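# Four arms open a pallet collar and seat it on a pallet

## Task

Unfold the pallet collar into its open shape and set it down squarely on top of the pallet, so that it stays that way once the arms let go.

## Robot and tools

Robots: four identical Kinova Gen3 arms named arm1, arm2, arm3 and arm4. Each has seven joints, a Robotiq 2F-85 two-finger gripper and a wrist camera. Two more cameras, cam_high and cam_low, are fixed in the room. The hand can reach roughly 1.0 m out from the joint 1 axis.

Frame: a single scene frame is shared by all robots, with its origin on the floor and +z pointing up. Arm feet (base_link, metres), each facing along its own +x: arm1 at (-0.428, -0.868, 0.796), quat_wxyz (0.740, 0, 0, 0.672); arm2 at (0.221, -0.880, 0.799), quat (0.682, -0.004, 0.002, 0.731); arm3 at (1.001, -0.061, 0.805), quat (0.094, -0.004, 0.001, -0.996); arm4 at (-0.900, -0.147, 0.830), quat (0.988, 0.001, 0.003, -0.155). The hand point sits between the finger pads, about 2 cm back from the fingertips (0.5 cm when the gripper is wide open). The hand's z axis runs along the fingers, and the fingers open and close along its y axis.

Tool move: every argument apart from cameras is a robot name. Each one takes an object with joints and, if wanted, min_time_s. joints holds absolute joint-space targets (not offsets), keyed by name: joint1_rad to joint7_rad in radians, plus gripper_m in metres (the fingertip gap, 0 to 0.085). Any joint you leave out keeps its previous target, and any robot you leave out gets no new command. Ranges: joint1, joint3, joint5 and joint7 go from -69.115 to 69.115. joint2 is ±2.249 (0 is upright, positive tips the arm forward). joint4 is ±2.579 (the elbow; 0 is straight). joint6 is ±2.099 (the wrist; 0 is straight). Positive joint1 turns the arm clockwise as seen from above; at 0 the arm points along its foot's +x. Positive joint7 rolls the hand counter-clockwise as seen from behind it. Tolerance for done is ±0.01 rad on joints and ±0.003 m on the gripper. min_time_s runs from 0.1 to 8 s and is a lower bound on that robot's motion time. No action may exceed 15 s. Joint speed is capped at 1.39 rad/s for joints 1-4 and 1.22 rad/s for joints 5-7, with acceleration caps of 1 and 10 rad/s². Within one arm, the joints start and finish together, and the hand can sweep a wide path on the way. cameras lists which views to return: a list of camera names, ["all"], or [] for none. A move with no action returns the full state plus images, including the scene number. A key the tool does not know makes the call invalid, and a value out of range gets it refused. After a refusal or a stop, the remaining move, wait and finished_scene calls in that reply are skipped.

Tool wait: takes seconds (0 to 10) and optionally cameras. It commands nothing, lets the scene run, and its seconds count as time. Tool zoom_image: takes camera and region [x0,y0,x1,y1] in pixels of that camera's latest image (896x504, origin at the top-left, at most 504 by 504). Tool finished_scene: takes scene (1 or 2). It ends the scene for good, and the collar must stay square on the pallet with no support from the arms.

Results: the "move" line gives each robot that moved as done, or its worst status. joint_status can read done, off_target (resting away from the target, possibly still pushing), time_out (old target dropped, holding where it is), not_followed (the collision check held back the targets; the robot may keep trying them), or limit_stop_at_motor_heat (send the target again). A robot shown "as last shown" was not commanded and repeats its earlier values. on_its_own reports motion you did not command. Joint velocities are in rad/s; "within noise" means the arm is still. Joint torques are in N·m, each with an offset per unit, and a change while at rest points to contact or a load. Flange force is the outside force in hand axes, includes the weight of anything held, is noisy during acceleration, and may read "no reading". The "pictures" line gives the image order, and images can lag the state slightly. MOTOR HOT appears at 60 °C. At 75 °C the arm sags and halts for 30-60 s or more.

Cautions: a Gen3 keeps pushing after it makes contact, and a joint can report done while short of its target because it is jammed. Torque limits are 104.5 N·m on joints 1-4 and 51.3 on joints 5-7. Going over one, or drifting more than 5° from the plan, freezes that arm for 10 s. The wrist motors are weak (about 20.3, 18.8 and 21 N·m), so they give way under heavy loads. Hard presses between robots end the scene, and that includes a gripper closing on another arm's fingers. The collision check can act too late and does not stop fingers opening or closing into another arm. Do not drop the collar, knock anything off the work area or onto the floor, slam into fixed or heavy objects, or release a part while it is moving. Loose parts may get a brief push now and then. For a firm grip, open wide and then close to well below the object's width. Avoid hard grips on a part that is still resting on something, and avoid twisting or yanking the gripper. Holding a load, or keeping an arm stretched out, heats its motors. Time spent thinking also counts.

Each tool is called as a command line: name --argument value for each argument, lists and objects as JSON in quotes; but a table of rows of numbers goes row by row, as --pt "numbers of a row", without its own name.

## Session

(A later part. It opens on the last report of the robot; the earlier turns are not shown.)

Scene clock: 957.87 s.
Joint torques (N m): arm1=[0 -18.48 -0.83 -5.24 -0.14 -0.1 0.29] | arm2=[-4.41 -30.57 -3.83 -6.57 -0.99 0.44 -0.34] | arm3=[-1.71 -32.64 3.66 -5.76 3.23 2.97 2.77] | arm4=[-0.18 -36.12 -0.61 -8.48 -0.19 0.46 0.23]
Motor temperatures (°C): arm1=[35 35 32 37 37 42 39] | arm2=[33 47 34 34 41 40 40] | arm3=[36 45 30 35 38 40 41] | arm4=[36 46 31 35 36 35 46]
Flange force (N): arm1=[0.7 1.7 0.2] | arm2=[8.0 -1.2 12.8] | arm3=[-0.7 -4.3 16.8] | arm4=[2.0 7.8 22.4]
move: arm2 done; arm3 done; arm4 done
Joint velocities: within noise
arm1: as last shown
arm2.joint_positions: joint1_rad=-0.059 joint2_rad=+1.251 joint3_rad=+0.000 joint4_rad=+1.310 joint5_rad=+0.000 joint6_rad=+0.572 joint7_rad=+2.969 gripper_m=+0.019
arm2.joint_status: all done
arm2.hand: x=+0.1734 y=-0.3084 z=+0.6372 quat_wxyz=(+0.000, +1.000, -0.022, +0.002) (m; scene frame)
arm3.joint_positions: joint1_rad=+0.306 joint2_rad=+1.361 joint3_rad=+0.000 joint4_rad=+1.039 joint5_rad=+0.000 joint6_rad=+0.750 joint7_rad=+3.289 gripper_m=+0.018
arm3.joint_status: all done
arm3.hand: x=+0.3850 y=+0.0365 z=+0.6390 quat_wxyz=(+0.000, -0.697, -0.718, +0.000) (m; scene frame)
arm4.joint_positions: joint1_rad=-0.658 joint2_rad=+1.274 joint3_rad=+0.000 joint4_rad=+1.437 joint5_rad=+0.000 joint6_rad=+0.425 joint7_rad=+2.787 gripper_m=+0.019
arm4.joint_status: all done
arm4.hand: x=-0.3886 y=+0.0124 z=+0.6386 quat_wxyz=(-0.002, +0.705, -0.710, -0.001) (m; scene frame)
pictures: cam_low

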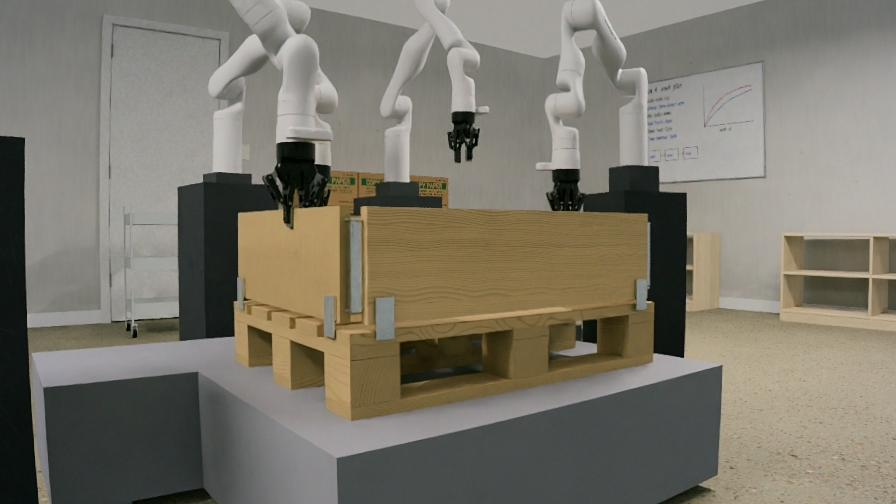

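move --arm2 '{"joints":{"joint2_rad":1.2596,"joint4_rad":1.3060,"joint6_rad":0.5678},"min_time_s":2}' --arm3 '{"joints":{"joint2_rad":1.3694,"joint4_rad":1.0337,"joint6_rad":0.7463},"min_time_s":2}' --arm4 '{"joints":{"joint2_rad":1.2831,"joint4_rad":1.4313,"joint6_rad":0.4210},"min_time_s":2}'

move --arm2 '{"joints":{"joint2_rad":1.2659,"joint4_rad":1.3026,"joint6_rad":0.5649},"min_time_s":2}' --arm3 '{"joints":{"joint2_rad":1.3756,"joint4_rad":1.0300,"joint6_rad":0.7438},"min_time_s":2}' --arm4 '{"joints":{"joint2_rad":1.2899,"joint4_rad":1.4273,"joint6_rad":0.4182},"min_time_s":2}' --cameras '["cam_low"]'

zoom_image --camera "cam_low" --region '[310, 280, 410, 340]'

zoom_image --camera "cam_low" --region '[600, 265, 670, 315]'

zoom_image --camera "cam_low" --region '[220, 260, 300, 320]'

Scene clock: 962.17 s.
Joint torques (N m): arm1=[-0.12 -18.47 -0.84 -5.17 -0.12 -0.06 0.25] | arm2=[-4.51 -30.62 -3.92 -6.52 -1 0.44 -0.36] | arm3=[-1.67 -32.49 3.72 -5.47 3.28 3.04 2.78] | arm4=[-0.3 -36.09 -0.67 -8.38 -0.2 0.48 0.27]
Motor temperatures (°C): arm1=[35 35 32 37 37 42 39] | arm2=[33 47 34 34 41 40 40] | arm3=[36 45 30 35 38 40 41] | arm4=[36 45 31 35 36 35 46]
Flange force (N): arm1=[0.3 1.8 0.2] | arm2=[8.2 -1.3 12.8] | arm3=[-0.7 -5.2 16.8] | arm4=[2.2 7.7 22.3]
move: arm2 done; arm3 done; arm4 done
Joint velocities: within noise
arm1: as last shown
arm2.joint_positions: joint1_rad=-0.059 joint2_rad=+1.260 joint3_rad=+0.000 joint4_rad=+1.306 joint5_rad=+0.000 joint6_rad=+0.568 joint7_rad=+2.969 gripper_m=+0.019
arm2.joint_status: all done
arm2.hand: x=+0.1735 y=-0.3083 z=+0.6331 quat_wxyz=(+0.000, +1.000, -0.022, +0.002) (m; scene frame)
arm3.joint_positions: joint1_rad=+0.306 joint2_rad=+1.369 joint3_rad=+0.000 joint4_rad=+1.034 joint5_rad=+0.000 joint6_rad=+0.746 joint7_rad=+3.289 gripper_m=+0.018
arm3.joint_status: all done
arm3.hand: x=+0.3851 y=+0.0365 z=+0.6349 quat_wxyz=(+0.000, -0.697, -0.718, +0.000) (m; scene frame)
arm4.joint_positions: joint1_rad=-0.658 joint2_rad=+1.283 joint3_rad=+0.000 joint4_rad=+1.431 joint5_rad=+0.000 joint6_rad=+0.421 joint7_rad=+2.787 gripper_m=+0.019
arm4.joint_status: all done
arm4.hand: x=-0.3886 y=+0.0124 z=+0.6345 quat_wxyz=(-0.002, +0.705, -0.710, -0.001) (m; scene frame)
pictures: none

Scene clock: 964.47 s.
Joint torques (N m): arm1=[-0.1 -18.45 -0.87 -5.18 -0.18 -0.1 0.29] | arm2=[-4.45 -30.75 -3.93 -6.49 -0.99 0.42 -0.35] | arm3=[-1.64 -32.36 3.69 -5.37 3.28 3.07 2.79] | arm4=[-0.29 -36.09 -0.68 -8.27 -0.22 0.45 0.25]
Motor temperatures (°C): arm1=[35 35 32 37 37 42 39] | arm2=[33 47 34 34 41 40 40] | arm3=[36 45 30 35 38 40 41] | arm4=[36 45 31 35 36 35 46]
Flange force (N): arm1=[0.4 1.8 0.1] | arm2=[8.1 -1.5 13.1] | arm3=[-0.8 -5.2 16.7] | arm4=[2.1 7.3 22.3]
move: arm2 done; arm3 done; arm4 done
Joint velocities: within noise
arm1.joint_positions: joint1_rad=-0.054 joint2_rad=+0.683 joint3_rad=+0.000 joint4_rad=+1.794 joint5_rad=+0.000 joint6_rad=+0.665 joint7_rad=+0.042 gripper_m=+0.050
arm1.joint_status: not commanded
arm1.hand: x=-0.3841 y=-0.4097 z=+0.8482 quat_wxyz=(+0.000, +0.000, -1.000, +0.000) (m; scene frame)
arm2.joint_positions: joint1_rad=-0.059 joint2_rad=+1.266 joint3_rad=+0.000 joint4_rad=+1.303 joint5_rad=+0.000 joint6_rad=+0.565 joint7_rad=+2.969 gripper_m=+0.019
arm2.joint_status: all done
arm2.hand: x=+0.1735 y=-0.3083 z=+0.6301 quat_wxyz=(+0.000, +1.000, -0.022, +0.002) (m; scene frame)
arm3.joint_positions: joint1_rad=+0.306 joint2_rad=+1.376 joint3_rad=+0.000 joint4_rad=+1.030 joint5_rad=+0.000 joint6_rad=+0.744 joint7_rad=+3.289 gripper_m=+0.018
arm3.joint_status: all done
arm3.hand: x=+0.3851 y=+0.0365 z=+0.6318 quat_wxyz=(+0.000, -0.697, -0.718, +0.000) (m; scene frame)
arm4.joint_positions: joint1_rad=-0.658 joint2_rad=+1.290 joint3_rad=+0.000 joint4_rad=+1.427 joint5_rad=+0.000 joint6_rad=+0.418 joint7_rad=+2.787 gripper_m=+0.019
arm4.joint_status: all done
arm4.hand: x=-0.3886 y=+0.0124 z=+0.6314 quat_wxyz=(-0.002, +0.705, -0.710, -0.001) (m; scene frame)
pictures: cam_low

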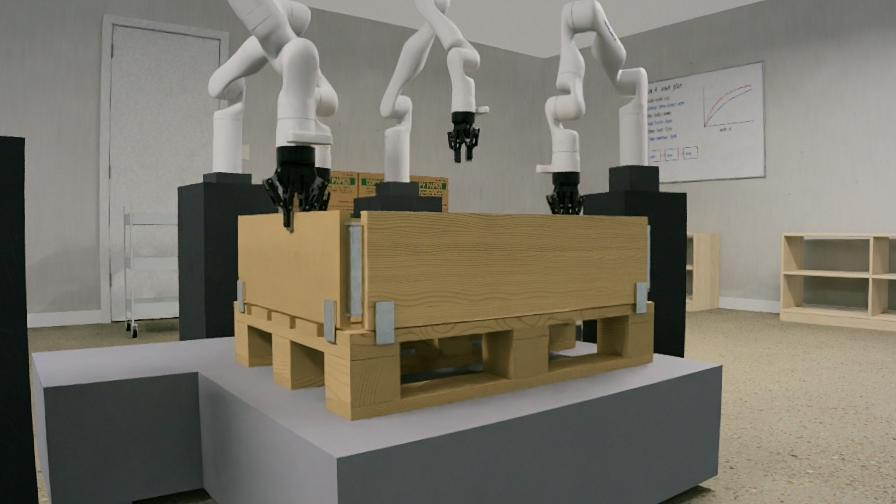

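Scaled by 5.040 from the camera's 896x504 image, which has a finer 1280x720 frame.

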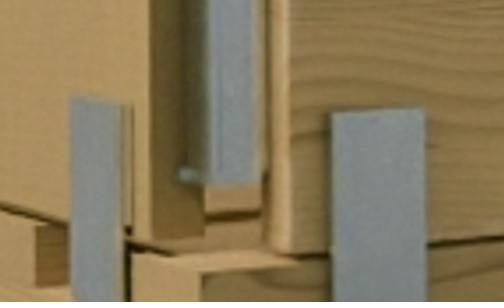

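Scaled by 7.200 from the camera's 896x504 image, which has a finer 1280x720 frame.

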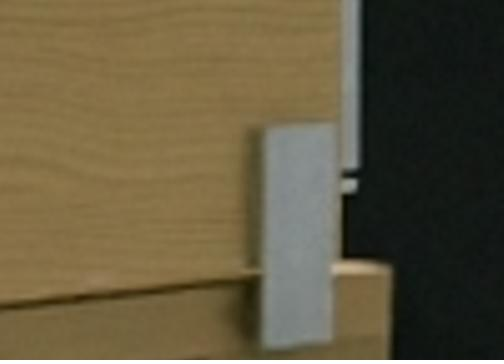

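Scaled by 6.300 from the camera's 896x504 image, which has a finer 1280x720 frame.

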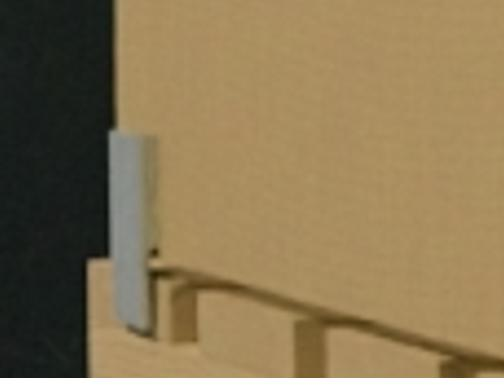

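move --arm2 '{"joints":{"joint2_rad":1.2701,"joint4_rad":1.3003,"joint6_rad":0.5630},"min_time_s":2}' --arm3 '{"joints":{"joint2_rad":1.3797,"joint4_rad":1.0275,"joint6_rad":0.7422},"min_time_s":2}' --arm4 '{"joints":{"joint2_rad":1.2944,"joint4_rad":1.4246,"joint6_rad":0.4164},"min_time_s":2}'

move --arm2 '{"joints":{"joint2_rad":1.2722,"joint4_rad":1.2991,"joint6_rad":0.5621},"min_time_s":1.5}' --arm3 '{"joints":{"joint2_rad":1.3818,"joint4_rad":1.0262,"joint6_rad":0.7414},"min_time_s":1.5}' --arm4 '{"joints":{"joint2_rad":1.2967,"joint4_rad":1.4232,"joint6_rad":0.4155},"min_time_s":1.5}' --cameras '["cam_low"]'

zoom_image --camera "cam_low" --region '[310, 280, 410, 340]'

zoom_image --camera "cam_low" --region '[600, 265, 670, 315]'

zoom_image --camera "cam_low" --region '[220, 260, 300, 320]'

Scene clock: 969.20 s.
Joint torques (N m): arm1=[0 -18.46 -0.83 -5.24 -0.13 -0.02 0.32] | arm2=[-4.49 -30.77 -3.99 -6.45 -0.99 0.46 -0.35] | arm3=[-1.68 -32.29 3.86 -5.28 3.37 3.12 2.77] | arm4=[-0.32 -36.08 -0.72 -8.26 -0.18 0.45 0.25]
Motor temperatures (°C): arm1=[35 35 32 37 37 42 39] | arm2=[33 47 34 34 41 40 40] | arm3=[36 45 30 35 38 40 41] | arm4=[36 45 31 35 36 35 46]
Flange force (N): arm1=[0.8 1.5 0.3] | arm2=[8.1 -1.5 13.2] | arm3=[-0.6 -5.3 16.7] | arm4=[2.2 7.4 22.2]
move: arm2 done; arm3 done; arm4 done
Joint velocities: within noise
arm1: as last shown
arm2.joint_positions: joint1_rad=-0.059 joint2_rad=+1.270 joint3_rad=+0.000 joint4_rad=+1.300 joint5_rad=+0.000 joint6_rad=+0.563 joint7_rad=+2.969 gripper_m=+0.019
arm2.joint_status: all done
arm2.hand: x=+0.1735 y=-0.3083 z=+0.6281 quat_wxyz=(+0.000, +1.000, -0.022, +0.002) (m; scene frame)
arm3.joint_positions: joint1_rad=+0.306 joint2_rad=+1.380 joint3_rad=+0.000 joint4_rad=+1.027 joint5_rad=+0.000 joint6_rad=+0.742 joint7_rad=+3.289 gripper_m=+0.018
arm3.joint_status: all done
arm3.hand: x=+0.3852 y=+0.0365 z=+0.6298 quat_wxyz=(+0.000, -0.697, -0.718, +0.000) (m; scene frame)
arm4.joint_positions: joint1_rad=-0.658 joint2_rad=+1.294 joint3_rad=+0.000 joint4_rad=+1.425 joint5_rad=+0.000 joint6_rad=+0.416 joint7_rad=+2.787 gripper_m=+0.019
arm4.joint_status: all done
arm4.hand: x=-0.3886 y=+0.0124 z=+0.6293 quat_wxyz=(-0.002, +0.705, -0.710, -0.001) (m; scene frame)
pictures: none

Scene clock: 971.00 s.
Joint torques (N m): arm1=[-0.04 -18.5 -0.87 -5.25 -0.14 -0.09 0.33] | arm2=[-4.54 -30.85 -3.97 -6.51 -1.02 0.43 -0.37] | arm3=[-1.68 -32.15 3.88 -5.28 3.33 3.15 2.82] | arm4=[-0.35 -36.06 -0.77 -8.21 -0.19 0.46 0.27]
Motor temperatures (°C): arm1=[35 35 32 37 37 42 39] | arm2=[33 47 34 35 41 40 40] | arm3=[36 45 30 35 38 40 41] | arm4=[36 45 31 35 36 35 46]
Flange force (N): arm1=[0.7 1.7 0.2] | arm2=[8.3 -1.4 13.2] | arm3=[-0.8 -4.9 16.4] | arm4=[2.2 7.3 22.2]
move: arm2 done; arm3 done; arm4 done
Joint velocities: within noise
arm1: as last shown
arm2.joint_positions: joint1_rad=-0.059 joint2_rad=+1.272 joint3_rad=+0.000 joint4_rad=+1.299 joint5_rad=+0.000 joint6_rad=+0.562 joint7_rad=+2.969 gripper_m=+0.019
arm2.joint_status: all done
arm2.hand: x=+0.1735 y=-0.3083 z=+0.6271 quat_wxyz=(+0.000, +1.000, -0.022, +0.002) (m; scene frame)
arm3.joint_positions: joint1_rad=+0.306 joint2_rad=+1.382 joint3_rad=+0.000 joint4_rad=+1.026 joint5_rad=+0.000 joint6_rad=+0.741 joint7_rad=+3.289 gripper_m=+0.018
arm3.joint_status: all done
arm3.hand: x=+0.3852 y=+0.0365 z=+0.6287 quat_wxyz=(+0.000, -0.697, -0.718, +0.000) (m; scene frame)
arm4.joint_positions: joint1_rad=-0.658 joint2_rad=+1.297 joint3_rad=+0.000 joint4_rad=+1.423 joint5_rad=+0.000 joint6_rad=+0.416 joint7_rad=+2.787 gripper_m=+0.019
arm4.joint_status: all done
arm4.hand: x=-0.3886 y=+0.0124 z=+0.6283 quat_wxyz=(-0.002, +0.705, -0.710, -0.001) (m; scene frame)
pictures: cam_low

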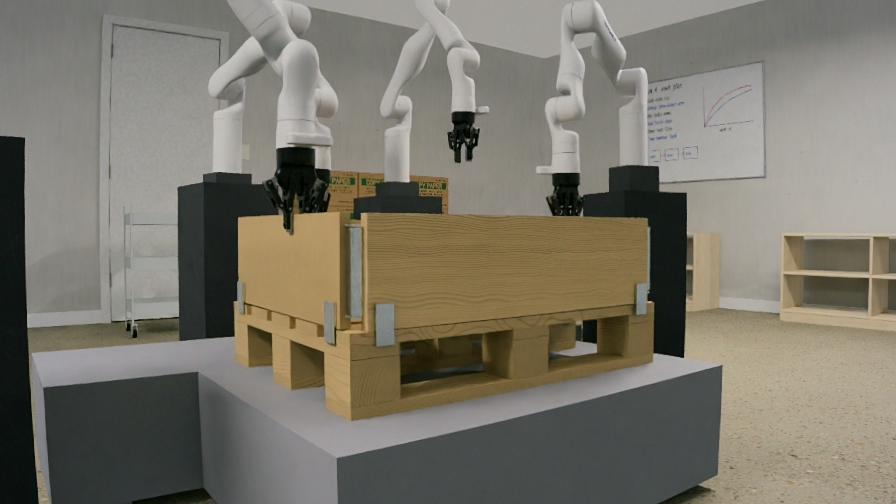

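Scaled by 5.040 from the camera's 896x504 image, which has a finer 1280x720 frame.

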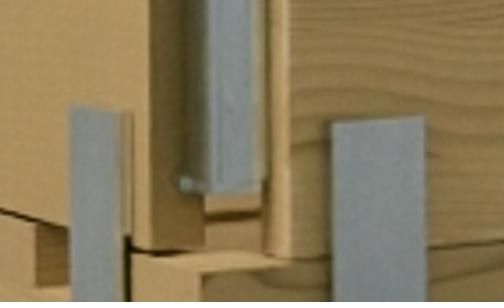

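Scaled by 7.200 from the camera's 896x504 image, which has a finer 1280x720 frame.

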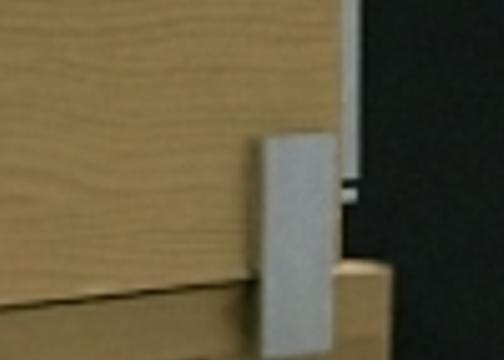

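Scaled by 6.300 from the camera's 896x504 image, which has a finer 1280x720 frame.

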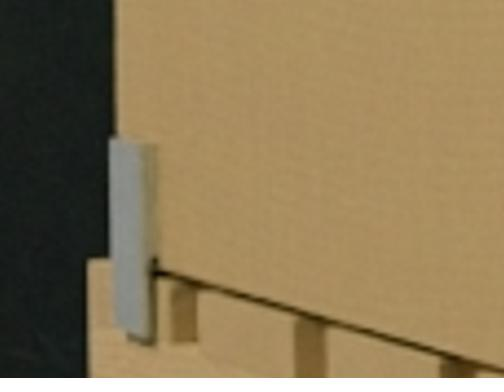

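move --arm2 '{"joints":{"joint2_rad":1.2743,"joint4_rad":1.2979,"joint6_rad":0.5612},"min_time_s":1.5}' --arm3 '{"joints":{"joint2_rad":1.3839,"joint4_rad":1.0249,"joint6_rad":0.7406},"min_time_s":1.5}' --arm4 '{"joints":{"joint2_rad":1.2990,"joint4_rad":1.4218,"joint6_rad":0.4146},"min_time_s":1.5}'

move --arm2 '{"joints":{"joint2_rad":1.2764,"joint4_rad":1.2967,"joint6_rad":0.5603},"min_time_s":1.5}' --arm3 '{"joints":{"joint2_rad":1.3860,"joint4_rad":1.0236,"joint6_rad":0.7398},"min_time_s":1.5}' --arm4 '{"joints":{"joint2_rad":1.3013,"joint4_rad":1.4204,"joint6_rad":0.4137},"min_time_s":1.5}'

move --arm2 '{"joints":{"joint2_rad":1.2785,"joint4_rad":1.2955,"joint6_rad":0.5594},"min_time_s":1.5}' --arm3 '{"joints":{"joint2_rad":1.3881,"joint4_rad":1.0223,"joint6_rad":0.7390},"min_time_s":1.5}' --arm4 '{"joints":{"joint2_rad":1.3036,"joint4_rad":1.4190,"joint6_rad":0.4128},"min_time_s":1.5}' --cameras '["cam_low"]'

zoom_image --camera "cam_low" --region '[310, 280, 410, 340]'

zoom_image --camera "cam_low" --region '[600, 265, 670, 315]'

zoom_image --camera "cam_low" --region '[220, 260, 300, 320]'

Scene clock: 974.33 s.
Joint torques (N m): arm1=[-0.02 -18.54 -0.89 -5.21 -0.12 -0.09 0.29] | arm2=[-4.42 -30.97 -3.92 -6.51 -0.98 0.42 -0.33] | arm3=[-1.48 -31.87 3.9 -5.19 3.33 3.06 2.82] | arm4=[-0.27 -35.99 -0.71 -8.22 -0.25 0.44 0.22]
Motor temperatures (°C): arm1=[35 35 32 37 37 42 39] | arm2=[33 47 34 35 41 40 40] | arm3=[36 45 30 35 38 40 41] | arm4=[36 45 31 35 36 35 46]
Flange force (N): arm1=[0.6 1.9 0.3] | arm2=[8.0 -1.5 13.4] | arm3=[-1.0 -5.2 15.9] | arm4=[2.2 7.4 21.9]
move: arm2 done; arm3 done; arm4 done
Joint velocities: within noise
arm1: as last shown
arm2.joint_positions: joint1_rad=-0.059 joint2_rad=+1.274 joint3_rad=+0.000 joint4_rad=+1.298 joint5_rad=+0.000 joint6_rad=+0.561 joint7_rad=+2.969 gripper_m=+0.019
arm2.joint_status: all done
arm2.hand: x=+0.1735 y=-0.3083 z=+0.6261 quat_wxyz=(+0.000, +1.000, -0.022, +0.002) (m; scene frame)
arm3.joint_positions: joint1_rad=+0.306 joint2_rad=+1.384 joint3_rad=+0.000 joint4_rad=+1.025 joint5_rad=+0.000 joint6_rad=+0.741 joint7_rad=+3.289 gripper_m=+0.018
arm3.joint_status: all done
arm3.hand: x=+0.3852 y=+0.0365 z=+0.6277 quat_wxyz=(+0.000, -0.697, -0.718, +0.000) (m; scene frame)
arm4.joint_positions: joint1_rad=-0.658 joint2_rad=+1.299 joint3_rad=+0.000 joint4_rad=+1.422 joint5_rad=+0.000 joint6_rad=+0.415 joint7_rad=+2.787 gripper_m=+0.019
arm4.joint_status: all done
arm4.hand: x=-0.3886 y=+0.0124 z=+0.6272 quat_wxyz=(-0.002, +0.705, -0.710, -0.001) (m; scene frame)
pictures: none

Scene clock: 976.13 s.
Joint torques (N m): arm1=[-0.05 -18.53 -0.82 -5.22 -0.16 -0.07 0.24] | arm2=[-4.93 -32.16 -4.31 -6.82 -1.12 0.43 -0.4] | arm3=[-1.45 -27.45 3.51 -4.81 3.05 2.31 2.63] | arm4=[0.59 -34.08 -0.01 -8.5 -0.16 -0.17 0.17]
Motor temperatures (°C): arm1=[35 35 32 37 37 42 39] | arm2=[33 47 34 35 41 40 40] | arm3=[36 45 30 35 38 40 41] | arm4=[36 45 31 35 36 35 46]
Flange force (N): arm1=[0.4 1.8 0.3] | arm2=[9.0 -1.7 15.5] | arm3=[-1.4 -1.7 6.7] | arm4=[1.1 9.1 16.8]
move: arm2 done; arm3 done; arm4 done
Joint velocities: within noise
arm1: as last shown
arm2.joint_positions: joint1_rad=-0.059 joint2_rad=+1.276 joint3_rad=+0.000 joint4_rad=+1.297 joint5_rad=+0.000 joint6_rad=+0.560 joint7_rad=+2.969 gripper_m=+0.019
arm2.joint_status: all done
arm2.hand: x=+0.1735 y=-0.3083 z=+0.6251 quat_wxyz=(+0.000, +1.000, -0.022, +0.002) (m; scene frame)
arm3.joint_positions: joint1_rad=+0.306 joint2_rad=+1.386 joint3_rad=+0.000 joint4_rad=+1.024 joint5_rad=+0.000 joint6_rad=+0.740 joint7_rad=+3.289 gripper_m=+0.018
arm3.joint_status: all done
arm3.hand: x=+0.3852 y=+0.0365 z=+0.6267 quat_wxyz=(+0.000, -0.697, -0.718, +0.000) (m; scene frame)
arm4.joint_positions: joint1_rad=-0.659 joint2_rad=+1.301 joint3_rad=+0.000 joint4_rad=+1.420 joint5_rad=+0.000 joint6_rad=+0.414 joint7_rad=+2.787 gripper_m=+0.019
arm4.joint_status: all done
arm4.hand: x=-0.3886 y=+0.0124 z=+0.6262 quat_wxyz=(-0.002, +0.705, -0.710, -0.001) (m; scene frame)
pictures: none

Scene clock: 977.93 s.
Joint torques (N m): arm1=[-0.05 -18.42 -0.84 -5.18 -0.1 -0.05 0.27] | arm2=[-6.47 -30.25 -5.68 -6.66 -1.48 0.33 -0.45] | arm3=[-1.76 -27.57 3.14 -4.97 2.93 2.16 2.6] | arm4=[-1.63 -28.08 -2.34 -7.01 -0.55 -0.12 0.2]
Motor temperatures (°C): arm1=[35 35 32 37 37 42 39] | arm2=[33 47 34 35 41 40 40] | arm3=[36 45 30 35 38 40 41] | arm4=[36 45 31 35 36 35 46]
Flange force (N): arm1=[0.5 1.7 0.1] | arm2=[11.9 -0.7 11.6] | arm3=[-0.9 -1.5 6.7] | arm4=[4.9 7.6 5.6]
move: arm2 done; arm3 done; arm4 done
Joint velocities: within noise
arm1: as last shown
arm2.joint_positions: joint1_rad=-0.059 joint2_rad=+1.279 joint3_rad=+0.000 joint4_rad=+1.296 joint5_rad=+0.000 joint6_rad=+0.559 joint7_rad=+2.969 gripper_m=+0.019
arm2.joint_status: all done
arm2.hand: x=+0.1735 y=-0.3083 z=+0.6241 quat_wxyz=(+0.000, +1.000, -0.022, +0.002) (m; scene frame)
arm3.joint_positions: joint1_rad=+0.306 joint2_rad=+1.388 joint3_rad=+0.000 joint4_rad=+1.022 joint5_rad=+0.000 joint6_rad=+0.739 joint7_rad=+3.289 gripper_m=+0.018
arm3.joint_status: all done
arm3.hand: x=+0.3852 y=+0.0365 z=+0.6256 quat_wxyz=(+0.000, -0.697, -0.718, +0.000) (m; scene frame)
arm4.joint_positions: joint1_rad=-0.659 joint2_rad=+1.304 joint3_rad=+0.000 joint4_rad=+1.419 joint5_rad=+0.000 joint6_rad=+0.413 joint7_rad=+2.787 gripper_m=+0.019
arm4.joint_status: all done
arm4.hand: x=-0.3887 y=+0.0124 z=+0.6251 quat_wxyz=(-0.002, +0.705, -0.710, -0.001) (m; scene frame)
pictures: cam_low

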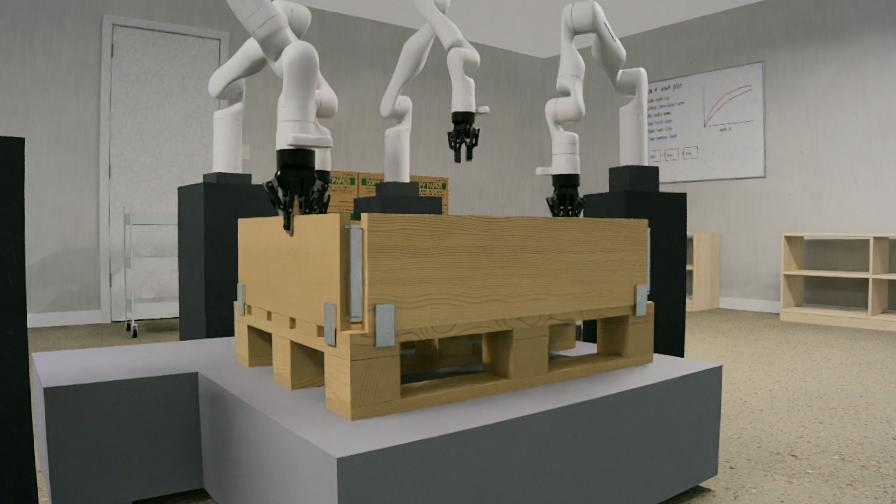

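Scaled by 5.040 from the camera's 896x504 image, which has a finer 1280x720 frame.

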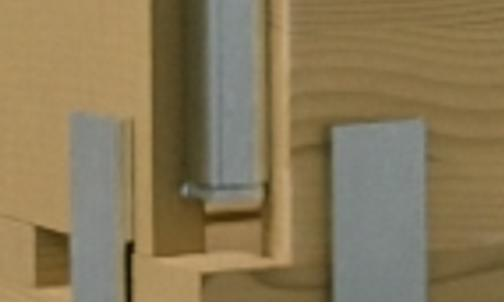

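Scaled by 7.200 from the camera's 896x504 image, which has a finer 1280x720 frame.

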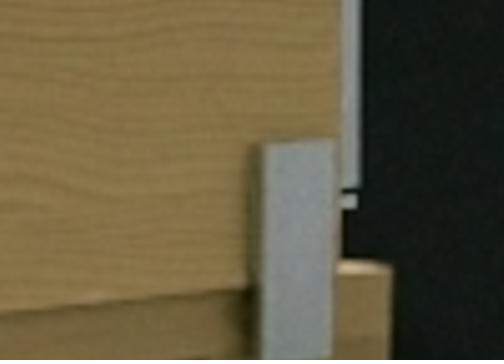

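Scaled by 6.300 from the camera's 896x504 image, which has a finer 1280x720 frame.

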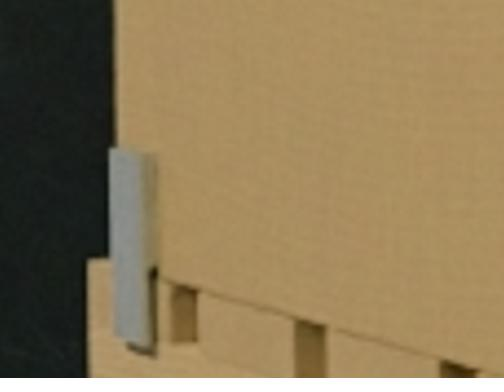

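move --arm2 '{"joints":{"joint2_rad":1.2804,"joint4_rad":1.2944,"joint6_rad":0.5586},"min_time_s":1.5}' --arm3 '{"joints":{"joint2_rad":1.3888,"joint4_rad":1.0219,"joint6_rad":0.7387},"min_time_s":1.5}' --arm4 '{"joints":{"joint2_rad":1.3042,"joint4_rad":1.4186,"joint6_rad":0.4126},"min_time_s":1.5}' --cameras '["arm1_cam_wrist"]'

zoom_image --camera "arm1_cam_wrist" --region '[570, 250, 790, 430]'

Scene clock: 981.07 s.
Joint torques (N m): arm1=[-0.12 -18.42 -0.88 -5.2 -0.12 -0.04 0.28] | arm2=[-6.55 -20.63 -5.96 -5.08 -1.49 -0.58 -0.47] | arm3=[-2.47 -26.75 2.62 -5.07 2.67 1.88 2.61] | arm4=[-0.41 -27.62 -1.01 -6.84 -0.26 -0.13 0.2]
Motor temperatures (°C): arm1=[35 35 32 37 37 42 39] | arm2=[33 47 34 35 41 40 40] | arm3=[36 45 30 35 38 40 41] | arm4=[36 45 31 35 36 35 46]
Flange force (N): arm1=[0.4 1.6 0.2] | arm2=[12.4 1.9 -7.6] | arm3=[0.0 -0.3 4.6] | arm4=[2.7 8.1 4.8]
move: arm2 done; arm3 done; arm4 done
Joint velocities: within noise
arm1: as last shown
arm2.joint_positions: joint1_rad=-0.059 joint2_rad=+1.280 joint3_rad=+0.000 joint4_rad=+1.294 joint5_rad=+0.000 joint6_rad=+0.559 joint7_rad=+2.969 gripper_m=+0.019
arm2.joint_status: all done
arm2.hand: x=+0.1735 y=-0.3083 z=+0.6232 quat_wxyz=(+0.000, +1.000, -0.022, +0.002) (m; scene frame)
arm3.joint_positions: joint1_rad=+0.306 joint2_rad=+1.389 joint3_rad=+0.000 joint4_rad=+1.022 joint5_rad=+0.000 joint6_rad=+0.739 joint7_rad=+3.289 gripper_m=+0.018
arm3.joint_status: all done
arm3.hand: x=+0.3852 y=+0.0365 z=+0.6253 quat_wxyz=(+0.000, -0.697, -0.718, +0.000) (m; scene frame)
arm4.joint_positions: joint1_rad=-0.658 joint2_rad=+1.304 joint3_rad=+0.000 joint4_rad=+1.419 joint5_rad=+0.000 joint6_rad=+0.413 joint7_rad=+2.787 gripper_m=+0.019
arm4.joint_status: all done
arm4.hand: x=-0.3887 y=+0.0124 z=+0.6249 quat_wxyz=(-0.002, +0.705, -0.710, -0.001) (m; scene frame)
pictures: arm1_cam_wrist

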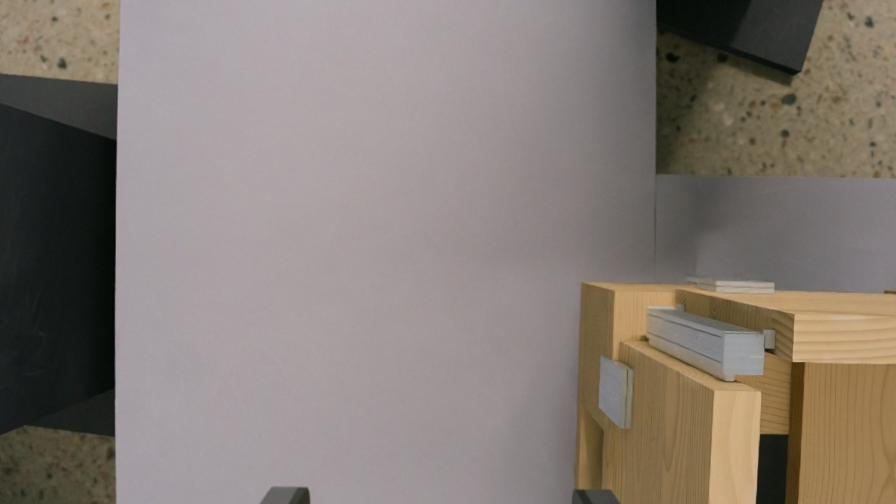

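Scaled by 2.291 from the camera's 896x504 image, which has a finer 1280x720 frame.

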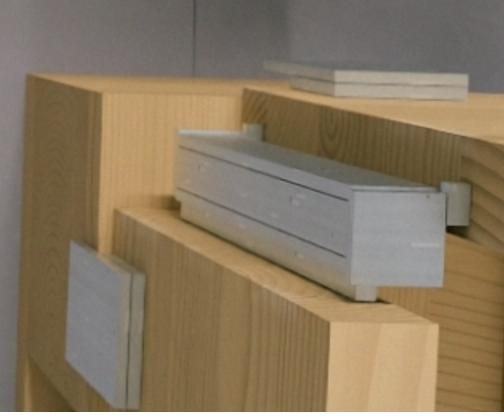

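move --arm2 '{"joints":{"gripper_m":0.032},"min_time_s":2}' --arm3 '{"joints":{"gripper_m":0.032},"min_time_s":2}' --arm4 '{"joints":{"gripper_m":0.032},"min_time_s":2}' --cameras '["all"]'

Scene clock: 986.10 s.
Joint torques (N m): arm1=[-0.11 -18.46 -0.89 -5.22 -0.15 -0.04 0.26] | arm2=[0.22 -25.3 0.69 -5.3 0.42 0.1 -0.23] | arm3=[-0.97 -24.44 2.05 -6.08 0.64 0.38 0.44] | arm4=[0.42 -23.64 0.47 -5.63 -0.06 0.09 -0.19]
Motor temperatures (°C): arm1=[35 35 32 37 37 42 39] | arm2=[33 47 34 34 41 40 40] | arm3=[36 44 30 35 38 40 41] | arm4=[36 45 31 35 36 35 46]
Flange force (N): arm1=[0.4 1.6 0.3] | arm2=[0.0 1.1 2.6] | arm3=[0.2 4.3 -2.5] | arm4=[1.8 8.0 -2.1]
move: arm2 done; arm3 done; arm4 done
Joint velocities: within noise
arm1: as last shown
arm2.joint_positions: joint1_rad=-0.059 joint2_rad=+1.280 joint3_rad=+0.000 joint4_rad=+1.294 joint5_rad=+0.000 joint6_rad=+0.559 joint7_rad=+2.969 gripper_m=+0.032
arm2.joint_status: all done
arm2.hand: x=+0.1735 y=-0.3082 z=+0.6232 quat_wxyz=(+0.000, +1.000, -0.022, +0.002) (m; scene frame)
arm3.joint_positions: joint1_rad=+0.306 joint2_rad=+1.389 joint3_rad=+0.000 joint4_rad=+1.022 joint5_rad=+0.000 joint6_rad=+0.739 joint7_rad=+3.289 gripper_m=+0.032
arm3.joint_status: all done
arm3.hand: x=+0.3852 y=+0.0365 z=+0.6252 quat_wxyz=(+0.000, -0.697, -0.718, +0.000) (m; scene frame)
arm4.joint_positions: joint1_rad=-0.658 joint2_rad=+1.304 joint3_rad=+0.000 joint4_rad=+1.419 joint5_rad=+0.000 joint6_rad=+0.413 joint7_rad=+2.787 gripper_m=+0.032
arm4.joint_status: all done
arm4.hand: x=-0.3886 y=+0.0124 z=+0.6249 quat_wxyz=(-0.002, +0.705, -0.710, -0.001) (m; scene frame)
pictures: arm1_cam_wrist, arm2_cam_wrist, arm3_cam_wrist, arm4_cam_wrist, cam_high, cam_low

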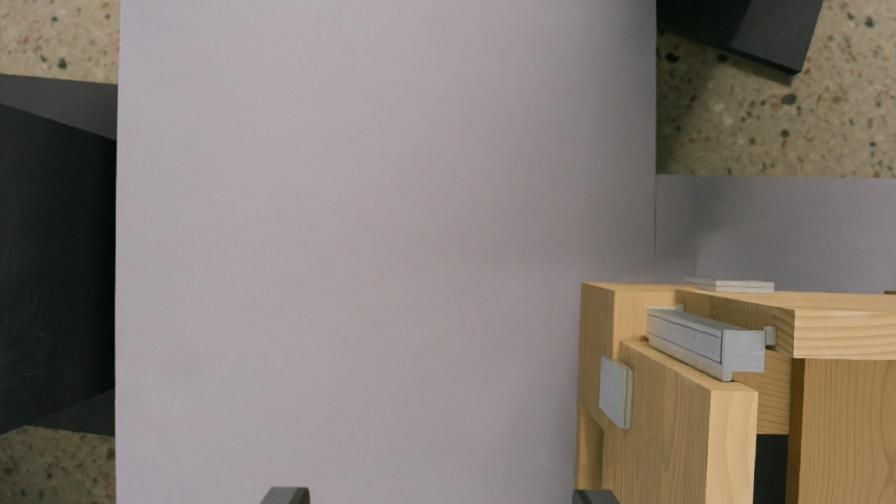

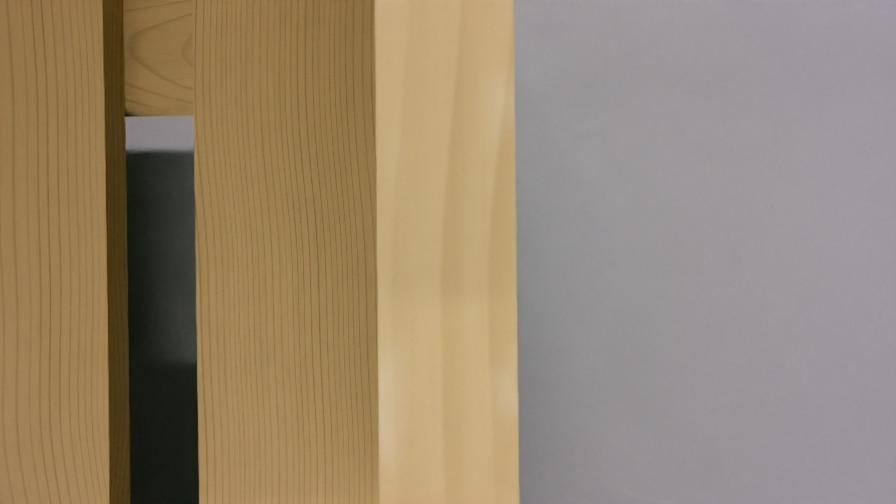

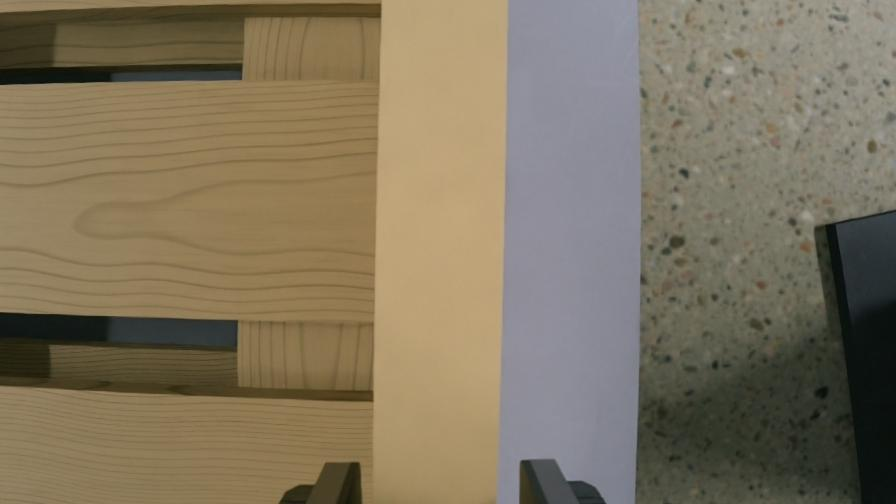

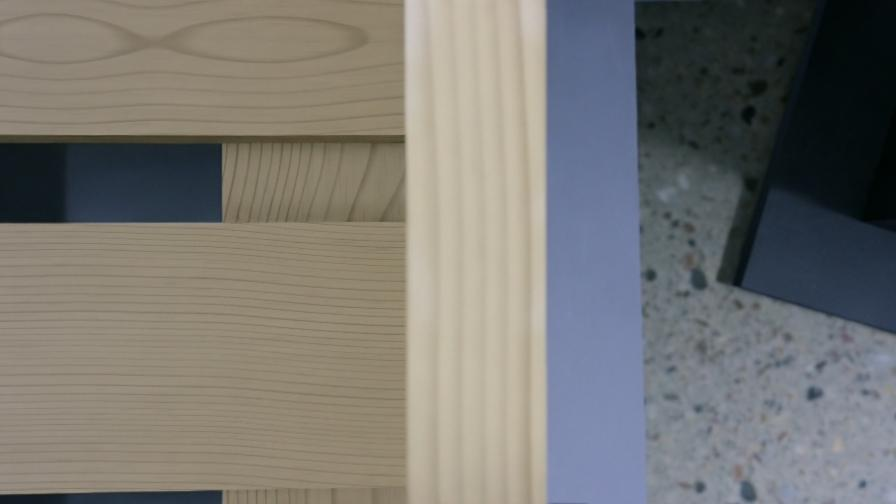

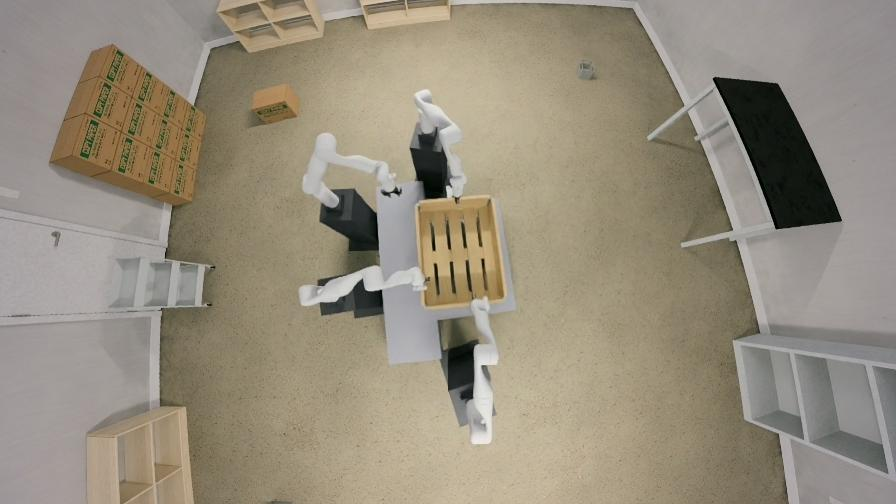

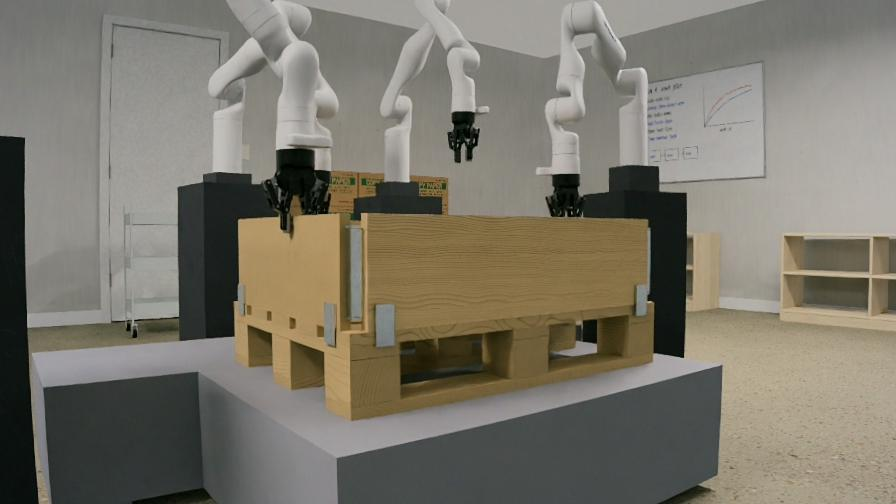

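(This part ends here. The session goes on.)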